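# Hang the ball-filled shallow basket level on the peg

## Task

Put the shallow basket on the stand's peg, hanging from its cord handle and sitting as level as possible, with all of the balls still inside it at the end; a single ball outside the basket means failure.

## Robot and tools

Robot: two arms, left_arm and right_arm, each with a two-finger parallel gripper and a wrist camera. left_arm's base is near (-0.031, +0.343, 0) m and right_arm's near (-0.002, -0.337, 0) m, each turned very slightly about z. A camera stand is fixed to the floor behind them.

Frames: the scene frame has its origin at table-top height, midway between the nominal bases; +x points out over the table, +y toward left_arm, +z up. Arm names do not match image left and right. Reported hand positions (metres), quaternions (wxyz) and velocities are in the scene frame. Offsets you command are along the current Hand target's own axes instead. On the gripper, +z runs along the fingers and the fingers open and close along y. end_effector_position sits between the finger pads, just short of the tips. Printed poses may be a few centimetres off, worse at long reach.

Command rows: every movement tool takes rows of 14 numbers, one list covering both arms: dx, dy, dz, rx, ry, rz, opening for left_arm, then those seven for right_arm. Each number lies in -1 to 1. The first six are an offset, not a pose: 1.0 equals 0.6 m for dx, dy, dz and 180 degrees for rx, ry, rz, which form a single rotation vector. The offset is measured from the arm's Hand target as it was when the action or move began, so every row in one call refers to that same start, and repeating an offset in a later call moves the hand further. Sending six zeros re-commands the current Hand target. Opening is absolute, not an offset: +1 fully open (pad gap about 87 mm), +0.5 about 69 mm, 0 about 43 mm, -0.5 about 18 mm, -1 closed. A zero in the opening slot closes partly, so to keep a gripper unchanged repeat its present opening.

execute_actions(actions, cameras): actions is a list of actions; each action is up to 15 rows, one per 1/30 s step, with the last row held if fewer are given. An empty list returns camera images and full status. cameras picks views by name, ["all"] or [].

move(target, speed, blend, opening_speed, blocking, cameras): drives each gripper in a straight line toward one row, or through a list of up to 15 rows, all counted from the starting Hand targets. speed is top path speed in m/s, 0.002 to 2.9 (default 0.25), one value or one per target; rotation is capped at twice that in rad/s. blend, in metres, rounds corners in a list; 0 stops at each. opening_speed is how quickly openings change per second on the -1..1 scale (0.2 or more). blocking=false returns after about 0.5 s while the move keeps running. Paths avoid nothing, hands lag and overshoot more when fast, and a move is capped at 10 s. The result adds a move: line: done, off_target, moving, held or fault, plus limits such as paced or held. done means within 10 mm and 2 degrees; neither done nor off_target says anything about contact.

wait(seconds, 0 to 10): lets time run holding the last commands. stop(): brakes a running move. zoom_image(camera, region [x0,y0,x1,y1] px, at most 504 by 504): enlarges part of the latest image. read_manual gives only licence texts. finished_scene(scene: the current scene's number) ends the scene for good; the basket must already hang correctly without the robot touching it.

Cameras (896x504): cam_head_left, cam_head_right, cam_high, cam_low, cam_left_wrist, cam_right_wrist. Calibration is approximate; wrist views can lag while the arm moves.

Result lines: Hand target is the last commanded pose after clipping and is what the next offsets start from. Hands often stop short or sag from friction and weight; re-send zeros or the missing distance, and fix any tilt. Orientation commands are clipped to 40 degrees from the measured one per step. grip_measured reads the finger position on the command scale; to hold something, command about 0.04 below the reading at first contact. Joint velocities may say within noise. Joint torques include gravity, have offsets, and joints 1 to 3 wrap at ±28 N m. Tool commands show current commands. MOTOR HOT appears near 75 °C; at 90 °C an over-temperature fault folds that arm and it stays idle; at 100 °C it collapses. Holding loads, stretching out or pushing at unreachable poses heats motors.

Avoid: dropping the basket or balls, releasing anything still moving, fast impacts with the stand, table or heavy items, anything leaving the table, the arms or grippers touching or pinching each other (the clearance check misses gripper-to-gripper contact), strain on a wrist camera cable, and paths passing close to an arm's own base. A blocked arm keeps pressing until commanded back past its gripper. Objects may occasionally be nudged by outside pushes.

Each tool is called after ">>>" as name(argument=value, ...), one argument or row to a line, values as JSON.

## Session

>>> execute_actions(
  actions=[],
)

Scene clock: 0.00 s.
left_arm: end_effector_position=(+0.3336, +0.3137, +0.0521) grip_measured=+0.976 end_effector_quat_wxyz=(+0.605, +0.024, +0.795, -0.040) | right_arm: end_effector_position=(+0.3666, -0.3626, +0.0739) grip_measured=+1.000 end_effector_quat_wxyz=(+0.653, +0.063, +0.753, -0.039)
Joint positions: left_arm=[-0.027 1.535 0.244 1.022 0.031 -0.027 0.988] | right_arm=[-0.03 1.564 0.207 1.212 0.126 0.041 1]
Joint velocities: within noise
Joint torques (N m): no reading
Heat: left arm: 31 °C; right arm: 29 °C.
Hand target: left_arm +0.3381, +0.3134, +0.0604; +0.615, +0.024, +0.787, -0.040 | right_arm +0.3680, -0.3626, +0.0762; +0.656, +0.063, +0.751, -0.039
Tool commands: left_gripper/opening=+1.0 right_gripper/opening=+1.0
camera_calibration:
cam_left_wrist: T_world_to_cam=[[-0.109693, -0.992724, 0.0496612, 0.342334], [-0.905816, 0.0792696, -0.41619, 0.319207], [0.409226, -0.090637, -0.90792, 0.0817278], [0, 0, 0, 1]] pos_world=[0.293249, 0.321947, 0.190052]
cam_right_wrist: T_world_to_cam=[[-0.144276, -0.989523, -0.00542051, -0.309536], [-0.831293, 0.124173, -0.541787, 0.413992], [0.536784, -0.0736609, -0.840498, -0.0157291], [0, 0, 0, 1]] pos_world=[0.307933, -0.358858, 0.209398]

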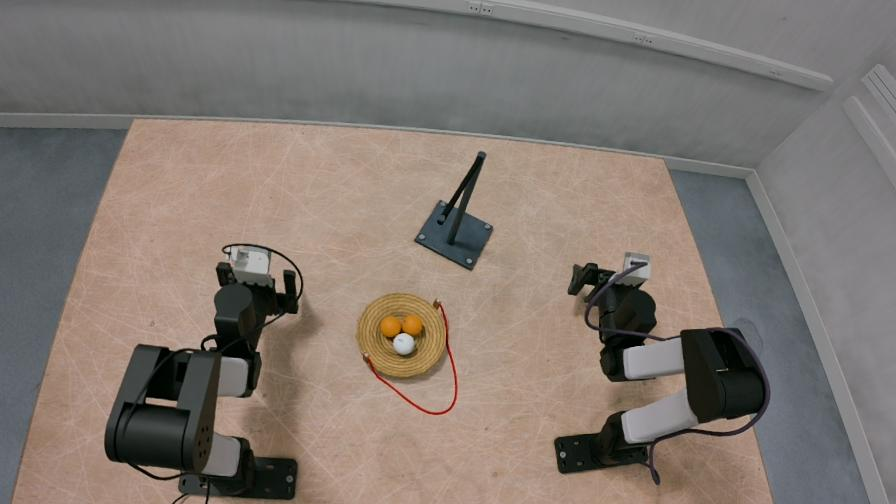

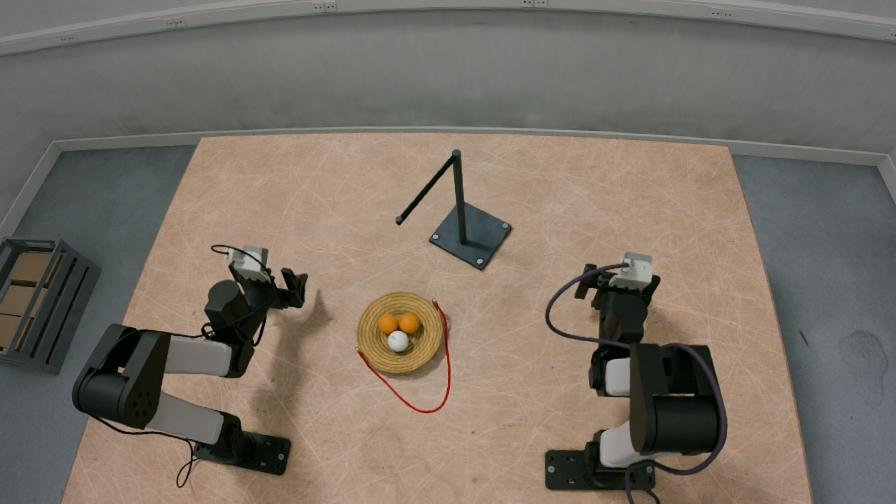

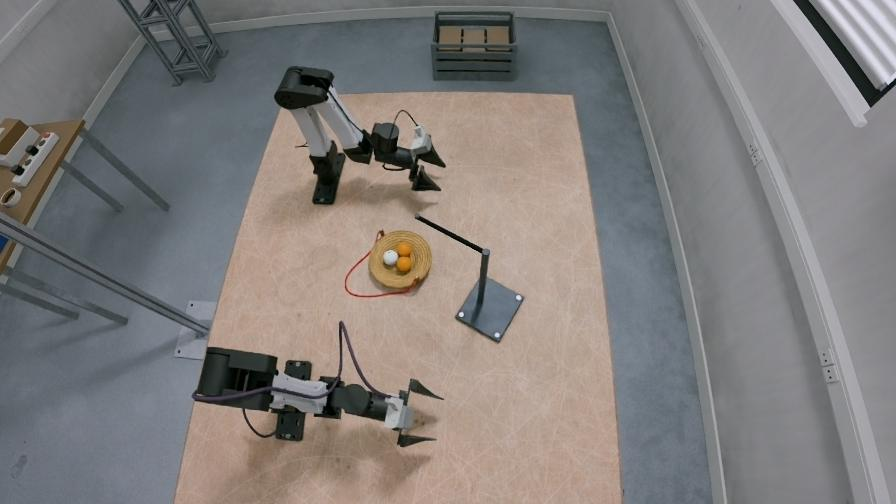

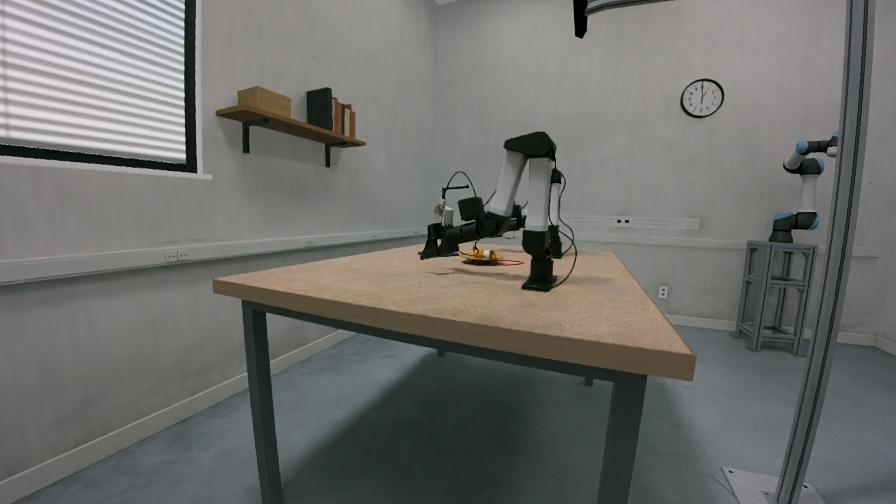

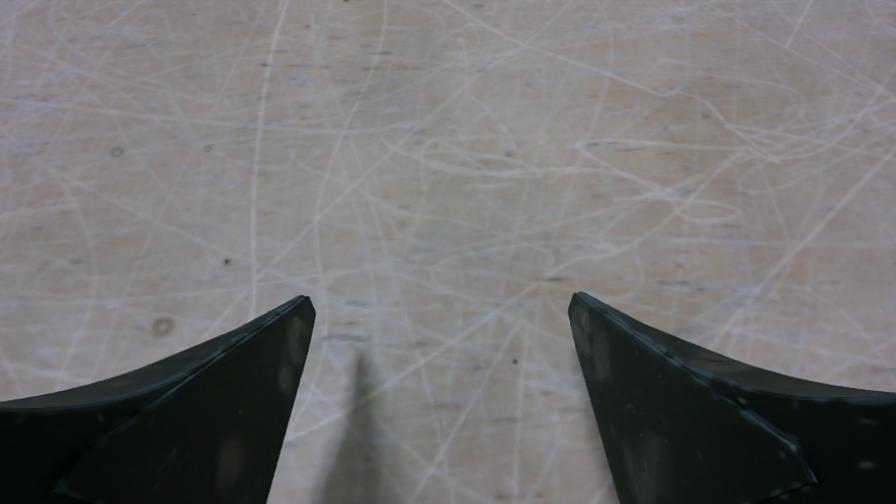

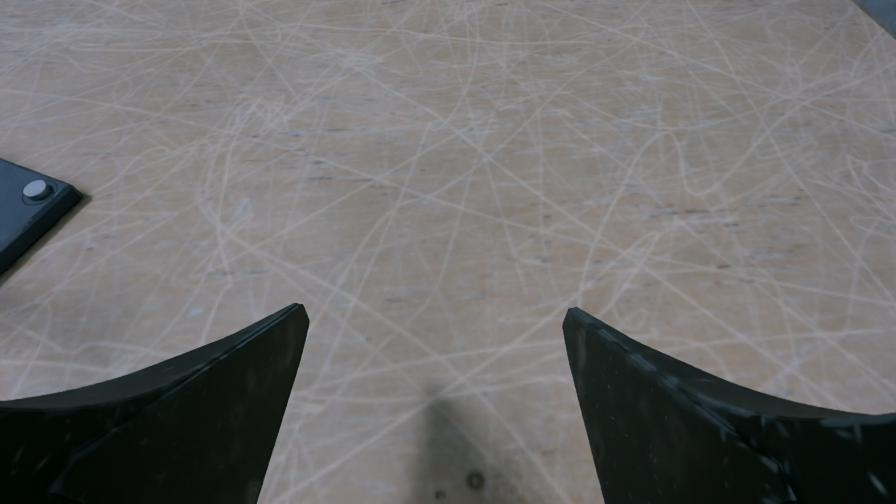

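>>> zoom_image(
  camera="cam_head_left",
  region=[330, 270, 490, 430],
)

>>> zoom_image(
  camera="cam_head_right",
  region=[330, 270, 490, 430],
)

>>> zoom_image(
  camera="cam_head_left",
  region=[400, 130, 520, 290],
)

>>> zoom_image(
  camera="cam_head_right",
  region=[380, 130, 530, 290],
)

>>> zoom_image(
  camera="cam_high",
  region=[330, 190, 540, 350],
)

Scaled by 3.150 from the camera's 896x504 image, which has a finer 1280x720 frame.

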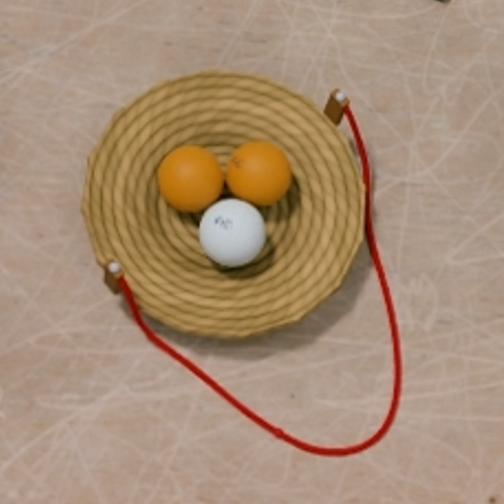

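Scaled by 3.150 from the camera's 896x504 image, which has a finer 1280x720 frame.

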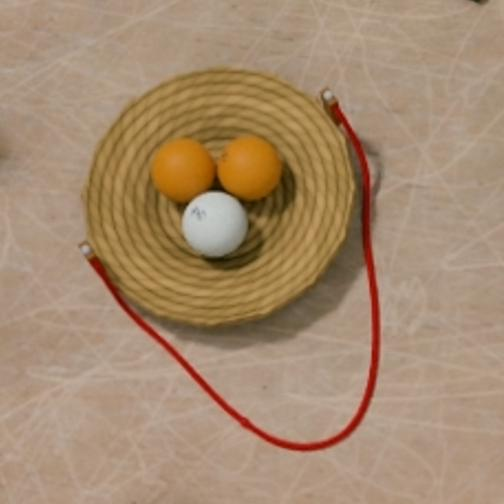

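Scaled by 3.150 from the camera's 896x504 image, which has a finer 1280x720 frame.

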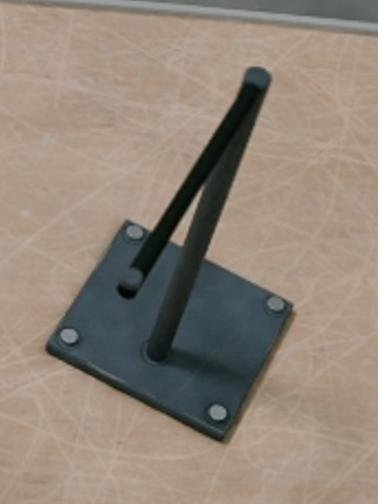

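Scaled by 3.150 from the camera's 896x504 image, which has a finer 1280x720 frame.

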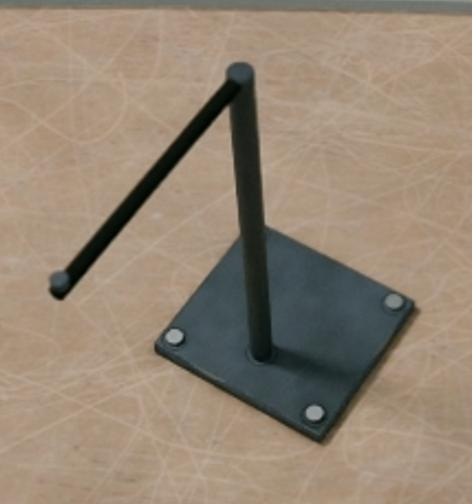

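Scaled by 2.400 from the camera's 896x504 image, which has a finer 1280x720 frame.

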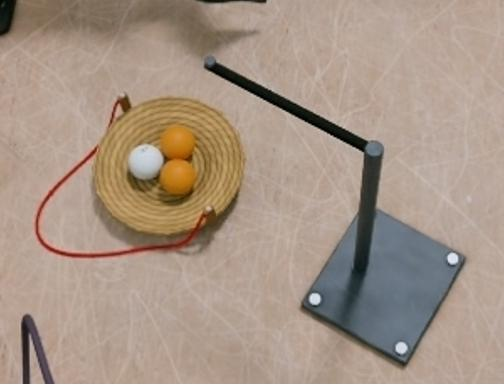

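>>> move(
  target=[
    [0,0,0,0,0,0,1.0,-0.1763,0.1338,-0.21,-0.1872,0.2279,-0.112,0.0],
    [0,0,0,0,0,0,1.0,-0.1487,0.345,-0.3735,-0.4391,0.2595,-0.3621,0.0],
    [0,0,0,0,0,0,1.0,0.0118,0.4782,-0.5385,-0.6422,0.1418,-0.5224,0.0],
  ],
  speed=0.25,
  blend=[0.06,0.05,0],
  cameras=["cam_head_left","cam_head_right","cam_high","cam_right_wrist"],
)

Scene clock: 258.30 s.
left_arm: end_effector_position=(+0.3336, +0.3137, +0.0521) grip_measured=+0.976 end_effector_quat_wxyz=(+0.605, +0.024, +0.795, -0.040) | right_arm: end_effector_position=(+0.0950, -0.0350, +0.1283) grip_measured=+0.000 end_effector_quat_wxyz=(-0.072, +0.914, -0.368, -0.156)
Joint positions: left_arm=[-0.027 1.535 0.244 1.022 0.031 -0.027 0.988] | right_arm=[1.191 1.654 1.43 -1.191 -0.309 -1.145 0.5]
Joint torques (N m): left_arm=[-0.2 -5.3 5.09 1.76 0.06 -0.26] | right_arm=[0.34 -4.31 4.72 0.63 -0.31 -0.1]
Heat: left arm: 39 °C; right arm: 34 °C.
Hand target: left_arm +0.3381, +0.3134, +0.0604; +0.615, +0.024, +0.787, -0.040 | right_arm +0.0917, -0.0331, +0.1205; -0.063, +0.916, -0.361, -0.162
Off the commanded pose: left_arm 0.009 m, 2 deg | right_arm 0.009 m, 2 deg.
move: done
camera_calibration:
cam_right_wrist: T_world_to_cam=[[0.684132, 0.728958, 0.0241541, -0.0465687], [0.628137, -0.605696, 0.488443, -0.119385], [0.370684, -0.318987, -0.872262, 0.211201], [0, 0, 0, 1]] pos_world=[0.0285603, 0.0290063, 0.24366]
Images, in order (width x height): cam_head_left 896x504, cam_head_right 896x504, cam_high 896x504, cam_right_wrist 896x504.

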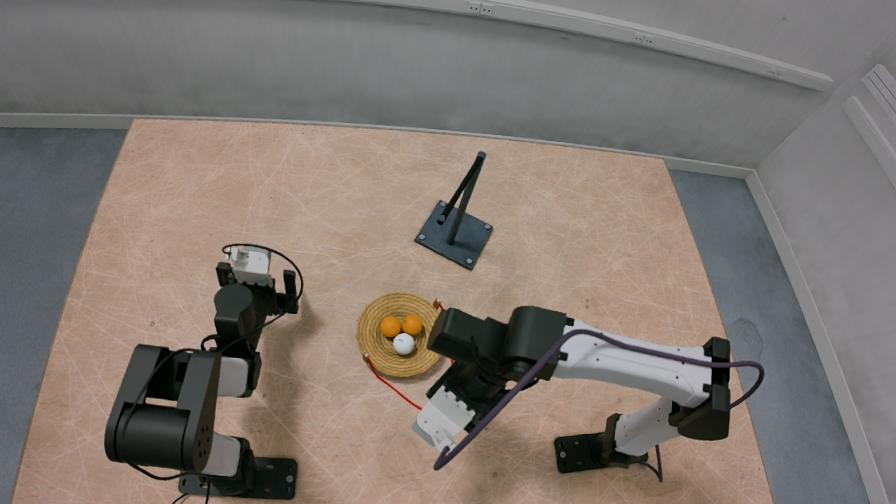

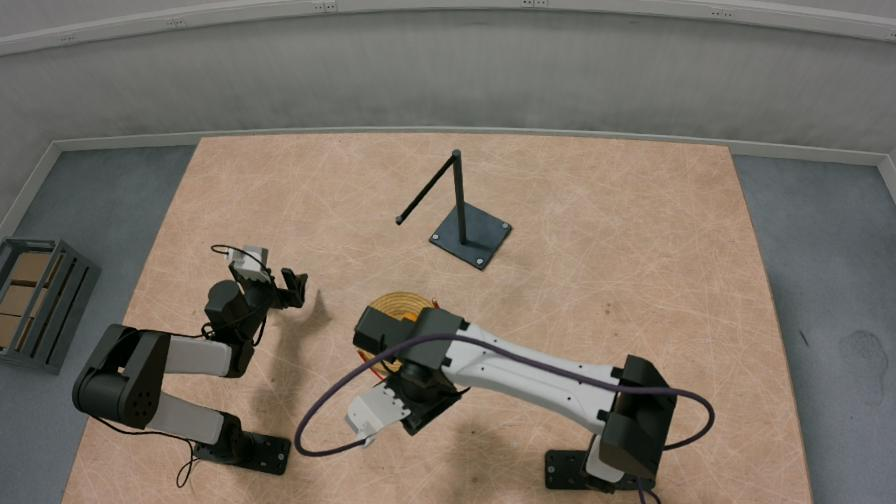

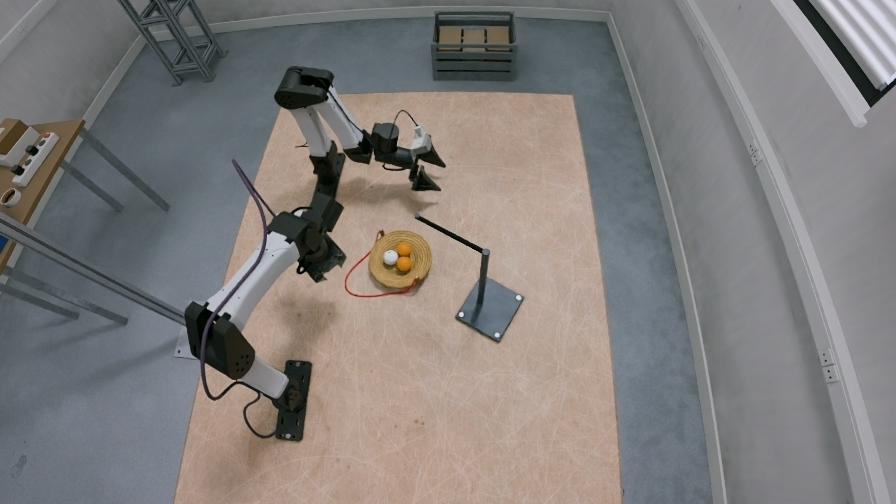

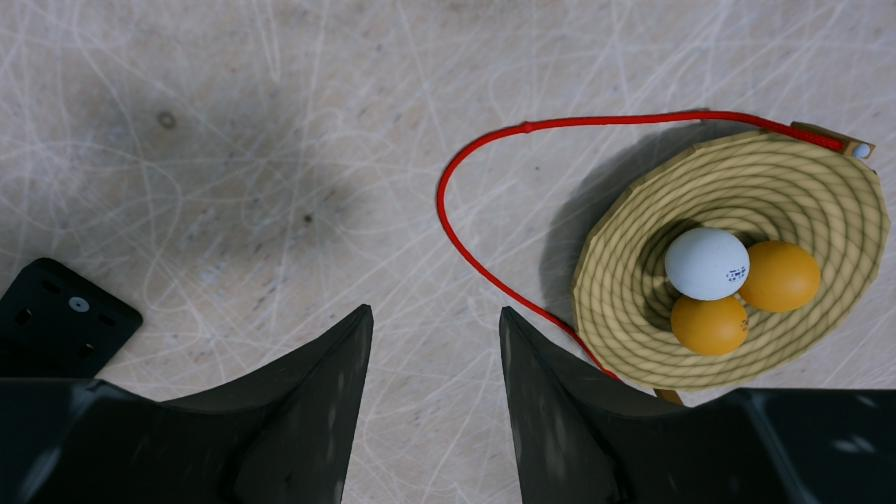

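>>> move(
  target=[0,0,0,0,0,0,1.0,0.0557,-0.0038,0.1314,0,0,0,0.0],
  speed=0.1,
  cameras=["cam_right_wrist"],
)

>>> zoom_image(
  camera="cam_right_wrist",
  region=[300, 120, 640, 400],
)

Scene clock: 354.47 s.
left_arm: end_effector_position=(+0.3336, +0.3137, +0.0521) grip_measured=+0.976 end_effector_quat_wxyz=(+0.605, +0.024, +0.795, -0.040) | right_arm: end_effector_position=(+0.0970, -0.0329, +0.0428) grip_measured=+0.000 end_effector_quat_wxyz=(-0.071, +0.916, -0.363, -0.156)
Joint positions: left_arm=[-0.027 1.535 0.244 1.022 0.031 -0.027 0.988] | right_arm=[1.187 1.716 1.155 -0.86 -0.311 -1.161 0.5]
Joint torques (N m): left_arm=[-0.17 -5.3 5.14 1.79 0.1 -0.24] | right_arm=[-0.75 -4.59 4.48 0.61 -0.3 -0.14]
Heat: left arm: 41 °C; right arm: 33 °C.
Hand target: left_arm +0.3381, +0.3134, +0.0604; +0.615, +0.024, +0.787, -0.040 | right_arm +0.0965, -0.0344, +0.0349; -0.063, +0.916, -0.361, -0.162
Off the commanded pose: left_arm 0.009 m, 2 deg | right_arm 0.008 m, 1 deg.
move: done
camera_calibration:
cam_right_wrist: T_world_to_cam=[[0.675108, 0.737326, 0.0240545, -0.0463133], [0.635363, -0.597701, 0.488945, -0.0780614], [0.37489, -0.314808, -0.871983, 0.13633], [0, 0, 0, 1]] pos_world=[0.0297551, 0.0304085, 0.158159]
Images, in order (width x height): cam_right_wrist 896x504.

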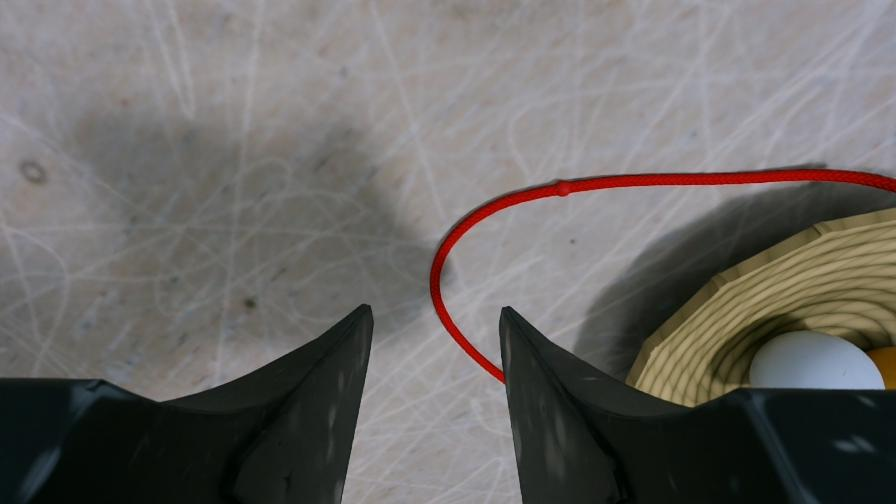

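Scaled by 1.482 from the camera's 896x504 image, which has a finer 1280x720 frame.

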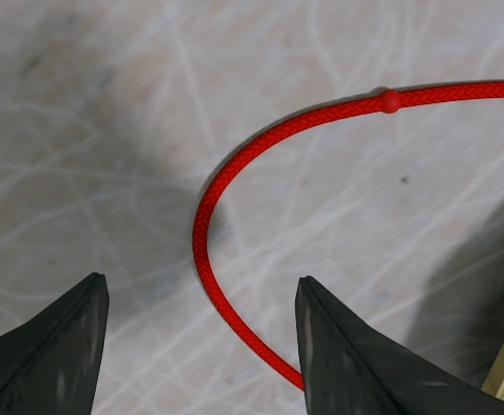

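>>> move(
  target=[0,0,0,0,0,0,1.0,0.0189,-0.0009,0.03,0,0,0,0.0],
  speed=0.05,
  cameras=["cam_right_wrist"],
)

>>> zoom_image(
  camera="cam_right_wrist",
  region=[340, 150, 600, 370],
)

Scene clock: 377.70 s.
left_arm: end_effector_position=(+0.3336, +0.3137, +0.0521) grip_measured=+0.976 end_effector_quat_wxyz=(+0.605, +0.024, +0.795, -0.040) | right_arm: end_effector_position=(+0.1011, -0.0347, +0.0227) grip_measured=+0.000 end_effector_quat_wxyz=(-0.072, +0.916, -0.363, -0.156)
Joint positions: left_arm=[-0.027 1.535 0.244 1.022 0.031 -0.027 0.988] | right_arm=[1.173 1.742 1.1 -0.782 -0.313 -1.176 0.5]
Joint torques (N m): left_arm=[-0.2 -5.29 5.08 1.77 0.09 -0.25] | right_arm=[-0.75 -4.56 4.27 0.62 -0.3 -0.14]
Heat: left arm: 41 °C; right arm: 32 °C.
Hand target: left_arm +0.3381, +0.3134, +0.0604; +0.615, +0.024, +0.787, -0.040 | right_arm +0.1001, -0.0371, +0.0142; -0.063, +0.916, -0.361, -0.162
Off the commanded pose: left_arm 0.009 m, 2 deg | right_arm 0.009 m, 1 deg.
move: done
camera_calibration:
cam_right_wrist: T_world_to_cam=[[0.674991, 0.737352, 0.0264366, -0.0473124], [0.634729, -0.598568, 0.488708, -0.0718288], [0.376174, -0.313093, -0.872047, 0.116629], [0, 0, 0, 1]] pos_world=[0.0336542, 0.0284074, 0.13806]
Images, in order (width x height): cam_right_wrist 896x504.

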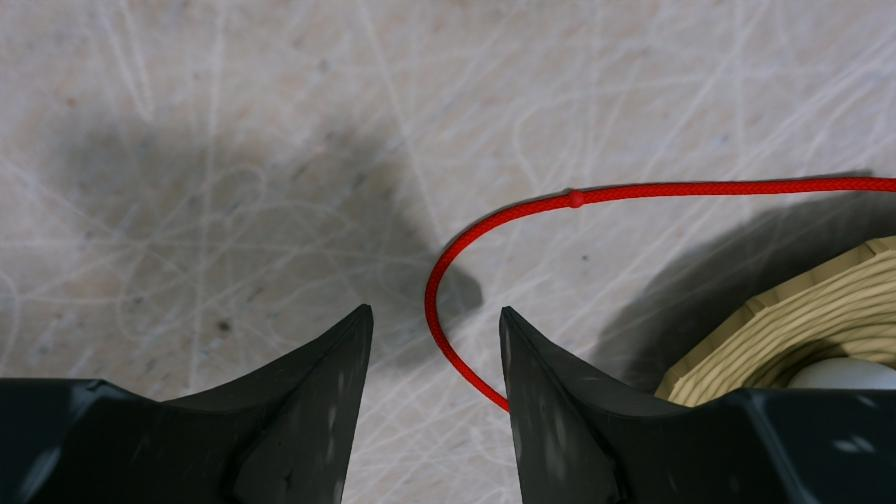

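Scaled by 1.938 from the camera's 896x504 image, which has a finer 1280x720 frame.

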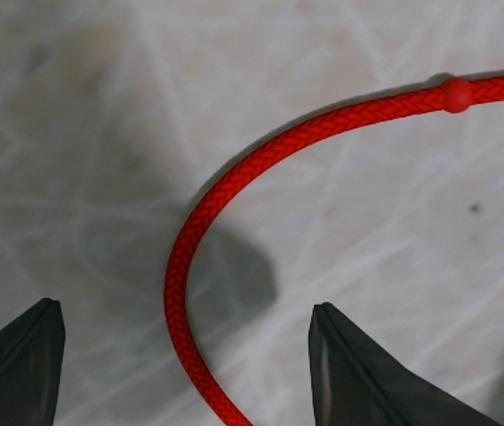

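>>> move(
  target=[0,0,0,0,0,0,1.0,0.0057,0.0006,0.0139,0,0,0,0.0],
  speed=0.03,
  cameras=["cam_right_wrist"],
)

>>> zoom_image(
  camera="cam_right_wrist",
  region=[340, 250, 540, 420],
)

Scene clock: 388.03 s.
left_arm: end_effector_position=(+0.3336, +0.3137, +0.0521) grip_measured=+0.976 end_effector_quat_wxyz=(+0.605, +0.024, +0.795, -0.040) | right_arm: end_effector_position=(+0.1011, -0.0346, +0.0141) grip_measured=+0.000 end_effector_quat_wxyz=(-0.073, +0.916, -0.362, -0.156)
Joint positions: left_arm=[-0.027 1.535 0.244 1.022 0.031 -0.027 0.988] | right_arm=[1.173 1.755 1.078 -0.745 -0.313 -1.177 0.5]
Joint torques (N m): left_arm=[-0.2 -5.26 5.16 1.79 0.06 -0.28] | right_arm=[-0.79 -4.48 4.15 0.63 -0.3 -0.14]
Heat: left arm: 41 °C; right arm: 32 °C.
Hand target: left_arm +0.3381, +0.3134, +0.0604; +0.615, +0.024, +0.787, -0.040 | right_arm +0.1002, -0.0376, +0.0051; -0.063, +0.916, -0.361, -0.162
Off the commanded pose: left_arm 0.009 m, 2 deg | right_arm 0.009 m, 1 deg.
move: done
camera_calibration:
cam_right_wrist: T_world_to_cam=[[0.674425, 0.737825, 0.0276691, -0.047097], [0.635029, -0.598766, 0.488075, -0.0675452], [0.376681, -0.311599, -0.872363, 0.109118], [0, 0, 0, 1]] pos_world=[0.0335538, 0.0283067, 0.129461]
Images, in order (width x height): cam_right_wrist 896x504.

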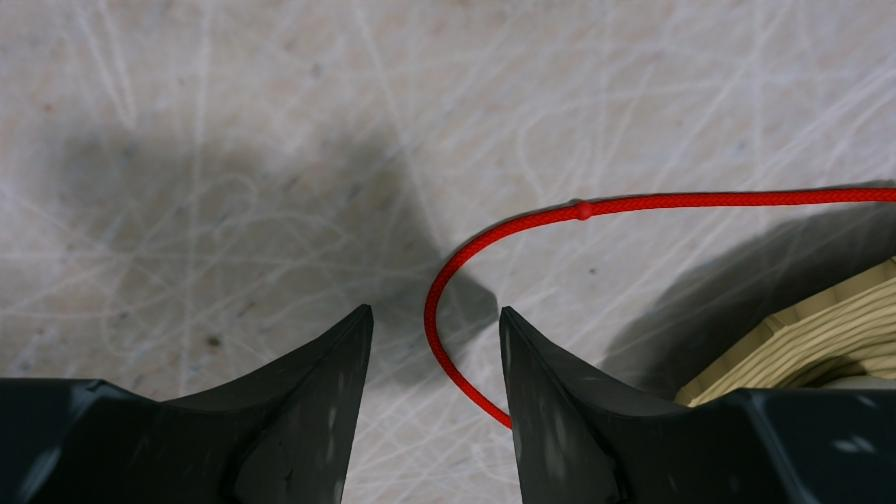

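Scaled by 2.520 from the camera's 896x504 image, which has a finer 1280x720 frame.

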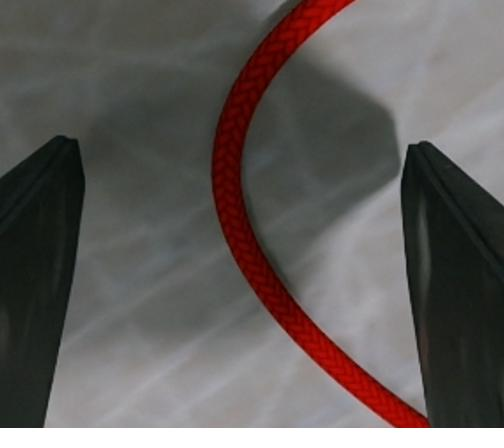

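>>> move(
  target=[0,0,0,0,0,0,1.0,0.0029,0,0.0079,0,0,0,0.0],
  speed=0.03,
  cameras=["cam_right_wrist"],
)

>>> zoom_image(
  camera="cam_right_wrist",
  region=[340, 250, 540, 420],
)

Scene clock: 415.27 s.
left_arm: end_effector_position=(+0.3336, +0.3137, +0.0521) grip_measured=+0.976 end_effector_quat_wxyz=(+0.605, +0.024, +0.795, -0.040) | right_arm: end_effector_position=(+0.1009, -0.0344, +0.0112) grip_measured=+0.000 end_effector_quat_wxyz=(-0.073, +0.916, -0.362, -0.157)
Joint positions: left_arm=[-0.027 1.535 0.244 1.022 0.031 -0.027 0.988] | right_arm=[1.173 1.758 1.07 -0.732 -0.315 -1.177 0.5]
Joint torques (N m): left_arm=[-0.16 -5.3 5.01 1.79 0.09 -0.25] | right_arm=[-0.85 -4.16 3.92 0.67 -0.27 -0.13]
Heat: left arm: 41 °C; right arm: 31 °C.
Hand target: left_arm +0.3381, +0.3134, +0.0604; +0.615, +0.024, +0.787, -0.040 | right_arm +0.1002, -0.0376, +0.0001; -0.063, +0.916, -0.361, -0.162
Off the commanded pose: left_arm 0.009 m, 2 deg | right_arm 0.012 m, 1 deg.
move: off_target (right_arm)
camera_calibration:
cam_right_wrist: T_world_to_cam=[[0.674304, 0.737903, 0.0285381, -0.0469888], [0.635584, -0.599612, 0.486312, -0.0659962], [0.375963, -0.309783, -0.873319, 0.106864], [0, 0, 0, 1]] pos_world=[0.0334542, 0.0282056, 0.126762]
Images, in order (width x height): cam_right_wrist 896x504.

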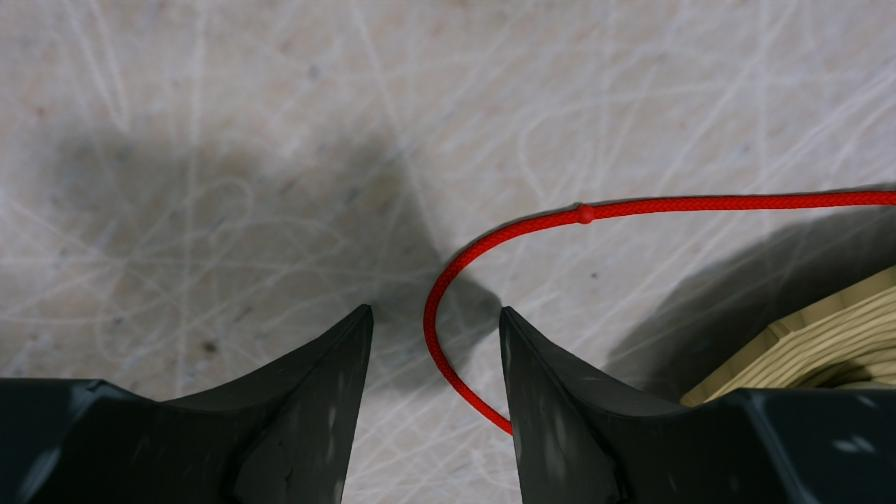

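Scaled by 2.520 from the camera's 896x504 image, which has a finer 1280x720 frame.

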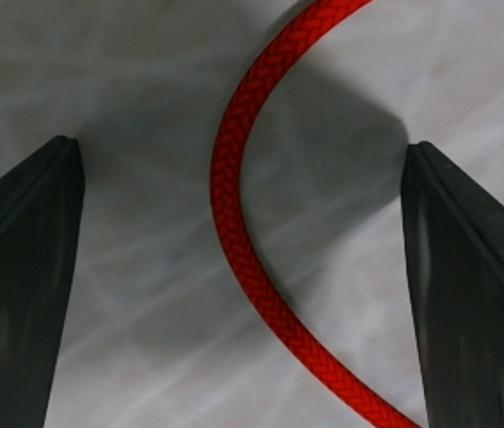

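>>> move(
  target=[0,0,0,0,0,0,1.0,0,0,0,0,0,0,-1.0],
  opening_speed=1.0,
  cameras=["cam_right_wrist"],
)

>>> zoom_image(
  camera="cam_right_wrist",
  region=[340, 200, 600, 400],
)

Scene clock: 420.63 s.
left_arm: end_effector_position=(+0.3336, +0.3137, +0.0521) grip_measured=+0.976 end_effector_quat_wxyz=(+0.605, +0.024, +0.795, -0.040) | right_arm: end_effector_position=(+0.1009, -0.0328, +0.0114) grip_measured=-0.911 end_effector_quat_wxyz=(-0.076, +0.916, -0.361, -0.158)
Joint positions: left_arm=[-0.027 1.535 0.244 1.022 0.031 -0.027 0.988] | right_arm=[1.173 1.758 1.07 -0.725 -0.318 -1.177 0.045]
Joint torques (N m): left_arm=[-0.14 -5.3 5.03 1.77 0.07 -0.28] | right_arm=[-0.81 -4.18 3.95 0.63 -0.25 -0.13]
Heat: left arm: 41 °C; right arm: 31 °C.
Hand target: left_arm +0.3381, +0.3134, +0.0604; +0.615, +0.024, +0.787, -0.040 | right_arm +0.1002, -0.0376, +0.0001; -0.063, +0.916, -0.361, -0.162
Off the commanded pose: left_arm 0.009 m, 2 deg | right_arm 0.012 m, 2 deg.
move: off_target (right_arm)
camera_calibration:
cam_right_wrist: T_world_to_cam=[[0.67392, 0.738056, 0.0332415, -0.048255], [0.636167, -0.602587, 0.481852, -0.0652889], [0.375664, -0.303582, -0.875622, 0.10781], [0, 0, 0, 1]] pos_world=[0.0335543, 0.0290019, 0.127464]
Images, in order (width x height): cam_right_wrist 896x504.

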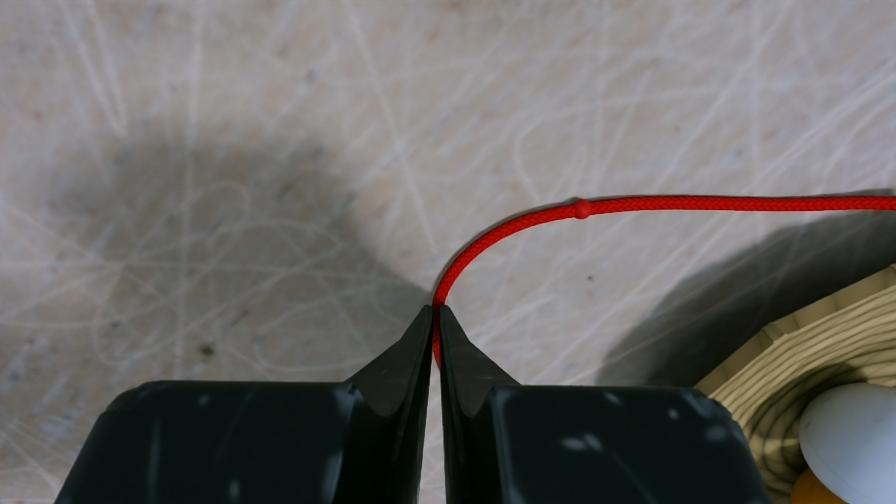

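Scaled by 1.938 from the camera's 896x504 image, which has a finer 1280x720 frame.

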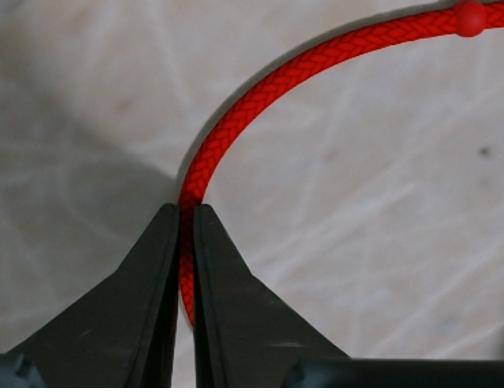

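>>> move(
  target=[
    [0,0,0,0,0,0,1.0,-0.0538,-0.0415,-0.1667,0.0518,-0.0549,0.111,-1.0],
    [0,0,0,0,0,0,1.0,-0.0847,-0.146,-0.3325,0.1474,-0.1303,0.2314,-1.0],
    [0,0,0,0,0,0,1.0,-0.0713,-0.2857,-0.4083,0.2629,-0.1806,0.3248,-1.0],
  ],
  speed=0.13,
  blend=[0.03,0.03,0],
  cameras=["cam_head_left","cam_head_right","cam_high","cam_right_wrist","cam_low"],
)

>>> zoom_image(
  camera="cam_high",
  region=[300, 130, 560, 360],
)

Scene clock: 466.00 s.
left_arm: end_effector_position=(+0.3336, +0.3137, +0.0521) grip_measured=+0.976 end_effector_quat_wxyz=(+0.605, +0.024, +0.795, -0.040) | right_arm: end_effector_position=(+0.2430, +0.0510, +0.2379) grip_measured=-0.911 end_effector_quat_wxyz=(+0.403, -0.467, +0.746, +0.251)
Joint positions: left_arm=[-0.027 1.535 0.244 1.022 0.031 -0.027 0.988] | right_arm=[0.953 1.584 1.473 -0.474 -0.124 -0.083 0.045]
Joint torques (N m): left_arm=[-0.17 -5.31 5.03 1.78 0.1 -0.26] | right_arm=[0.03 -4.42 8.95 1.83 0.11 0.17]
Heat: left arm: 42 °C; right arm: 33 °C.
Hand target: left_arm +0.3381, +0.3134, +0.0604; +0.615, +0.024, +0.787, -0.040 | right_arm +0.2492, +0.0582, +0.2448; +0.413, -0.457, +0.746, +0.254
Off the commanded pose: left_arm 0.009 m, 2 deg | right_arm 0.012 m, 2 deg.
move: off_target (right_arm)
camera_calibration:
cam_right_wrist: T_world_to_cam=[[0.902319, -0.430738, 0.0168868, -0.205284], [-0.424768, -0.895121, -0.13539, 0.205335], [0.0734334, 0.114992, -0.990648, 0.357721], [0, 0, 0, 1]] pos_world=[0.246183, 0.0542407, 0.385643]
Images, in order (width x height): cam_head_left 896x504, cam_head_right 896x504, cam_high 896x504, cam_low 896x504, cam_right_wrist 896x504.

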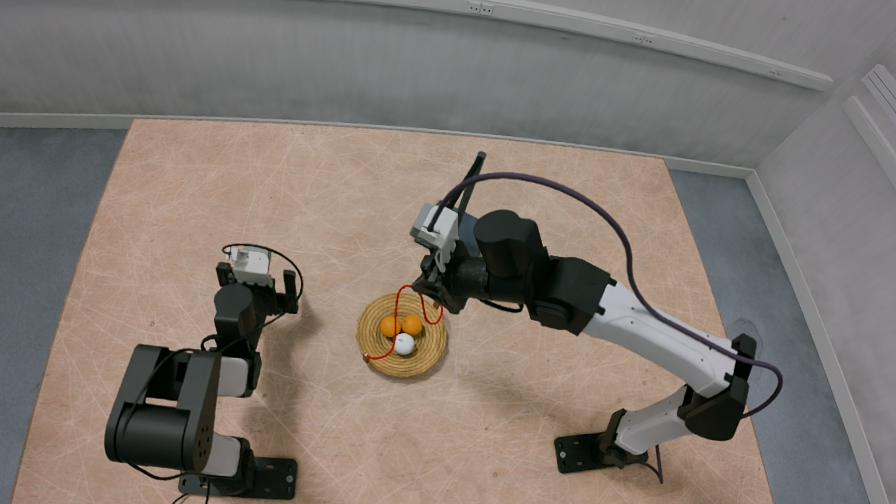

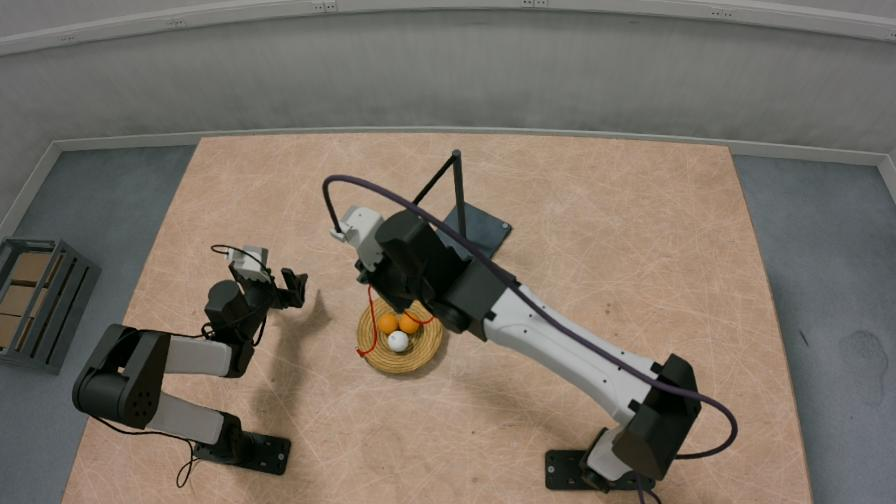

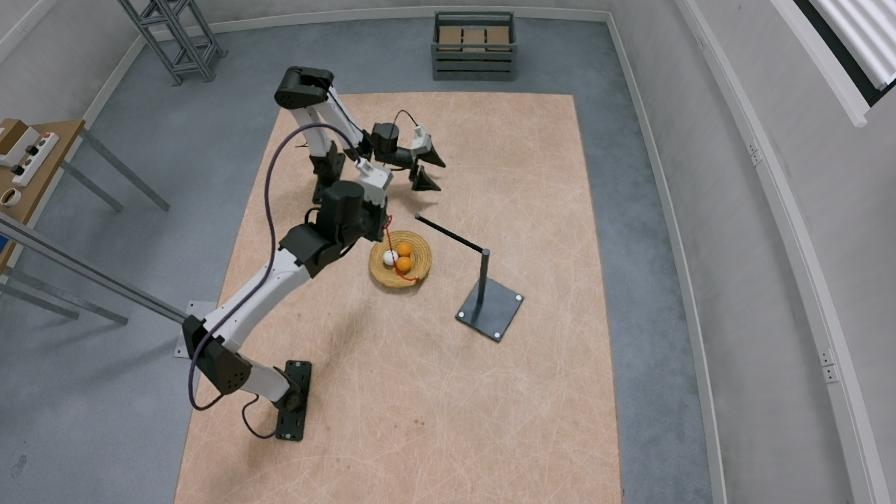

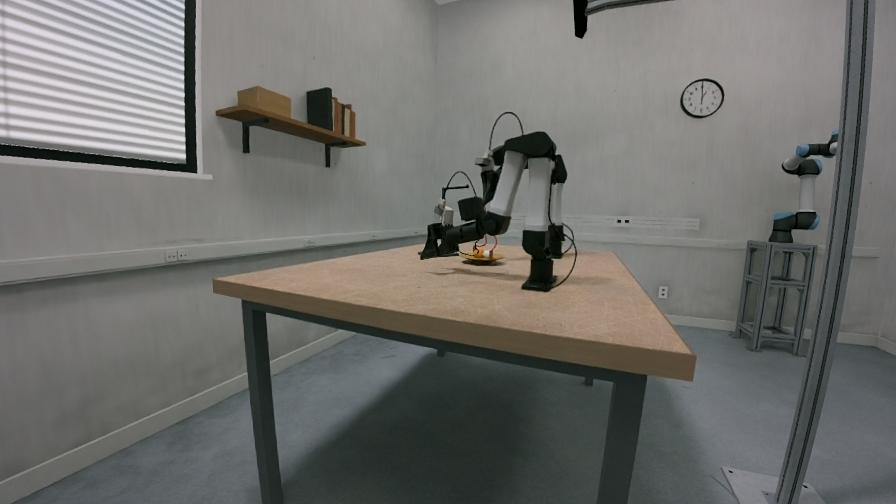

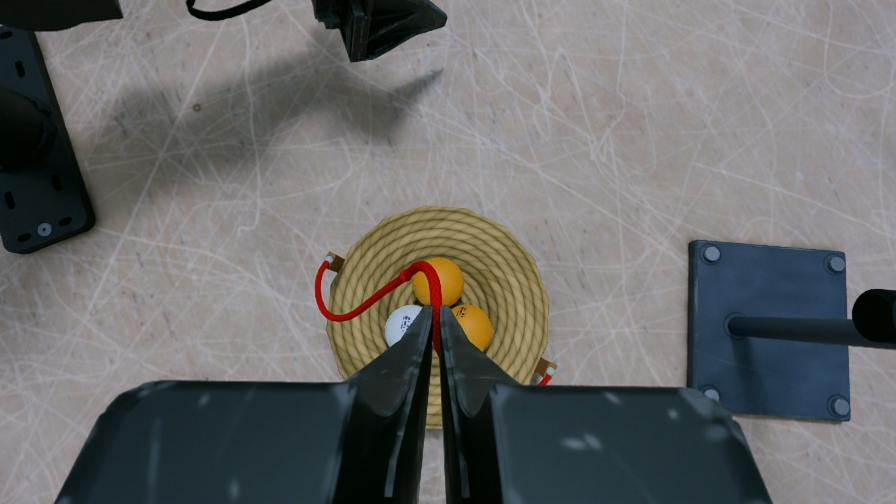

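Scaled by 1.938 from the camera's 896x504 image, which has a finer 1280x720 frame.

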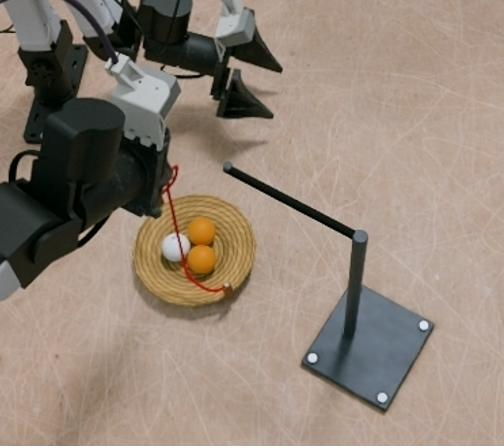

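>>> zoom_image(
  camera="cam_right_wrist",
  region=[696, 220, 896, 420],
)

>>> zoom_image(
  camera="cam_right_wrist",
  region=[300, 190, 580, 440],
)

Scaled by 2.520 from the camera's 896x504 image, which has a finer 1280x720 frame.

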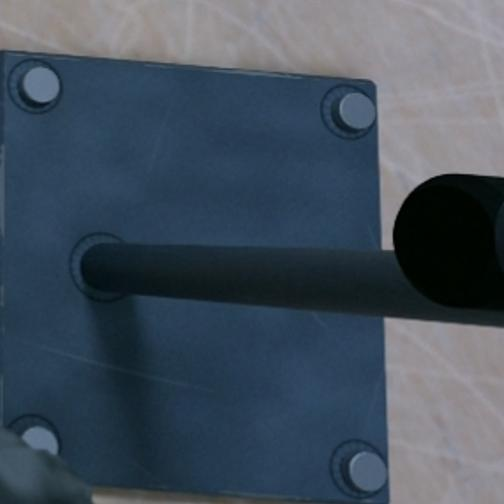

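Scaled by 1.800 from the camera's 896x504 image, which has a finer 1280x720 frame.

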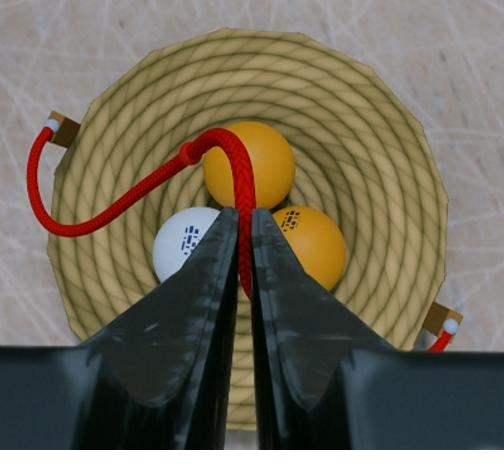

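>>> move(
  target=[0,0,0,0,0,0,1.0,-0.0672,-0.0042,-0.0246,0,0,0,-1.0],
  speed=0.05,
  cameras=["cam_high","cam_right_wrist","cam_low"],
)

>>> zoom_image(
  camera="cam_high",
  region=[340, 170, 480, 310],
)

>>> zoom_image(
  camera="cam_low",
  region=[420, 160, 560, 290],
)

Scene clock: 506.07 s.
left_arm: end_effector_position=(+0.3336, +0.3137, +0.0521) grip_measured=+0.976 end_effector_quat_wxyz=(+0.605, +0.024, +0.795, -0.040) | right_arm: end_effector_position=(+0.2498, +0.0608, +0.2804) grip_measured=-0.911 end_effector_quat_wxyz=(+0.406, -0.465, +0.745, +0.253)
Joint positions: left_arm=[-0.027 1.535 0.244 1.022 0.031 -0.027 0.988] | right_arm=[0.953 1.66 1.719 -0.638 -0.124 -0.083 0.045]
Joint torques (N m): left_arm=[-0.12 -5.48 5.16 1.78 0.09 -0.27] | right_arm=[-0.34 -4.94 8.99 1.72 0.07 0.15]
Heat: left arm: 42 °C; right arm: 39 °C.
Hand target: left_arm +0.3381, +0.3134, +0.0604; +0.615, +0.024, +0.787, -0.040 | right_arm +0.2554, +0.0649, +0.2868; +0.413, -0.457, +0.746, +0.254
Off the commanded pose: left_arm 0.009 m, 2 deg | right_arm 0.009 m, 1 deg.
move: done
camera_calibration:
cam_right_wrist: T_world_to_cam=[[0.901932, -0.431522, 0.0175407, -0.207938], [-0.424935, -0.893952, -0.142412, 0.22457], [0.0771346, 0.120992, -0.989652, 0.396617], [0, 0, 0, 1]] pos_world=[0.252381, 0.0630371, 0.428142]
Images, in order (width x height): cam_high 896x504, cam_low 896x504, cam_right_wrist 896x504.

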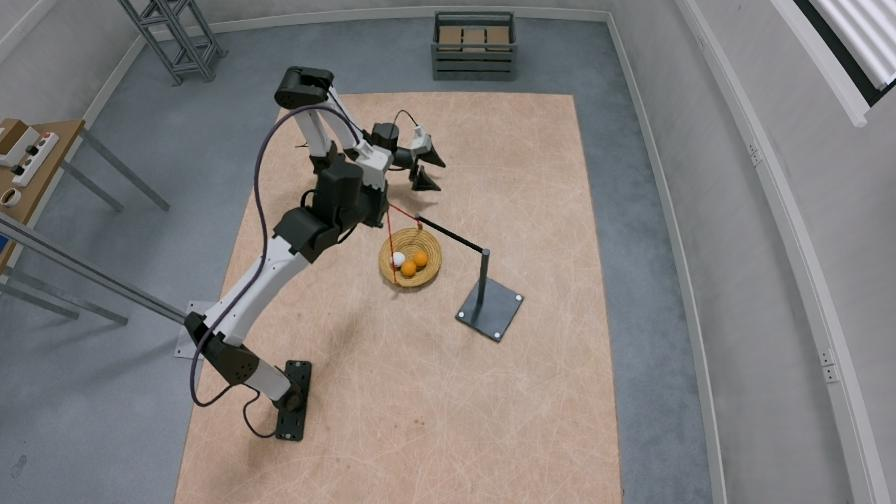

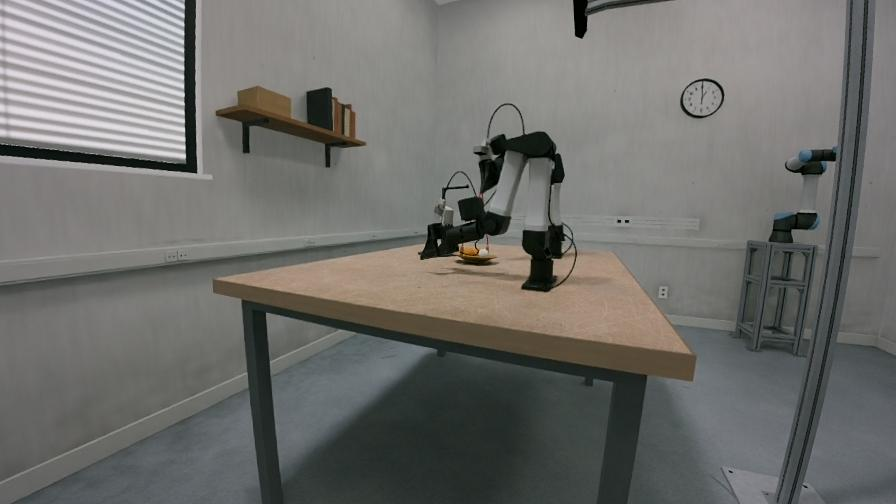

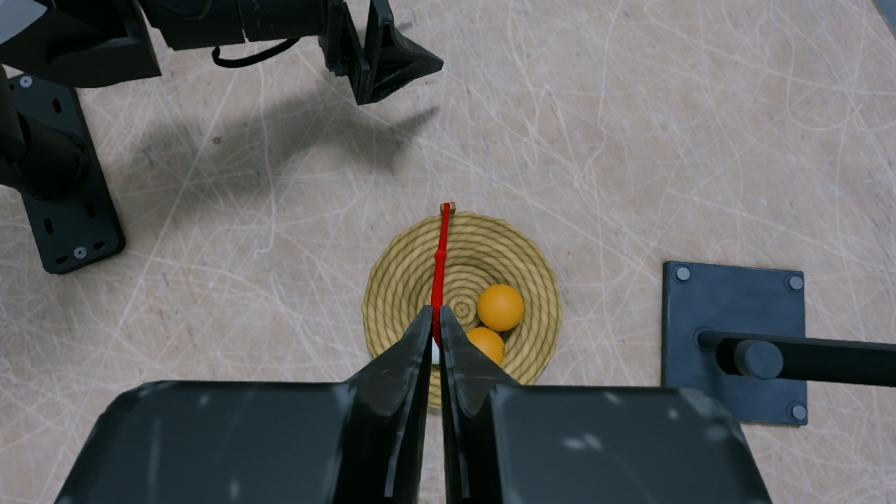

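Scaled by 3.600 from the camera's 896x504 image, which has a finer 1280x720 frame.

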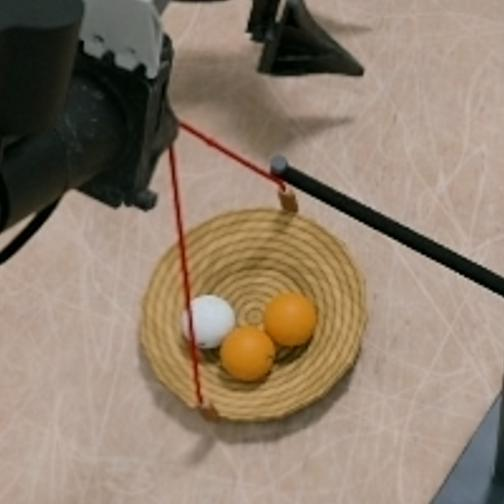

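Scaled by 3.600 from the camera's 896x504 image, which has a finer 1280x720 frame.

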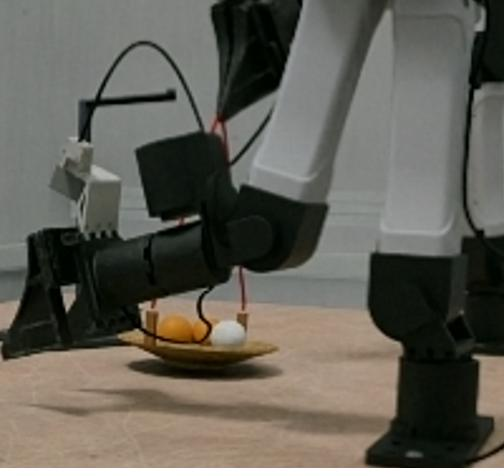

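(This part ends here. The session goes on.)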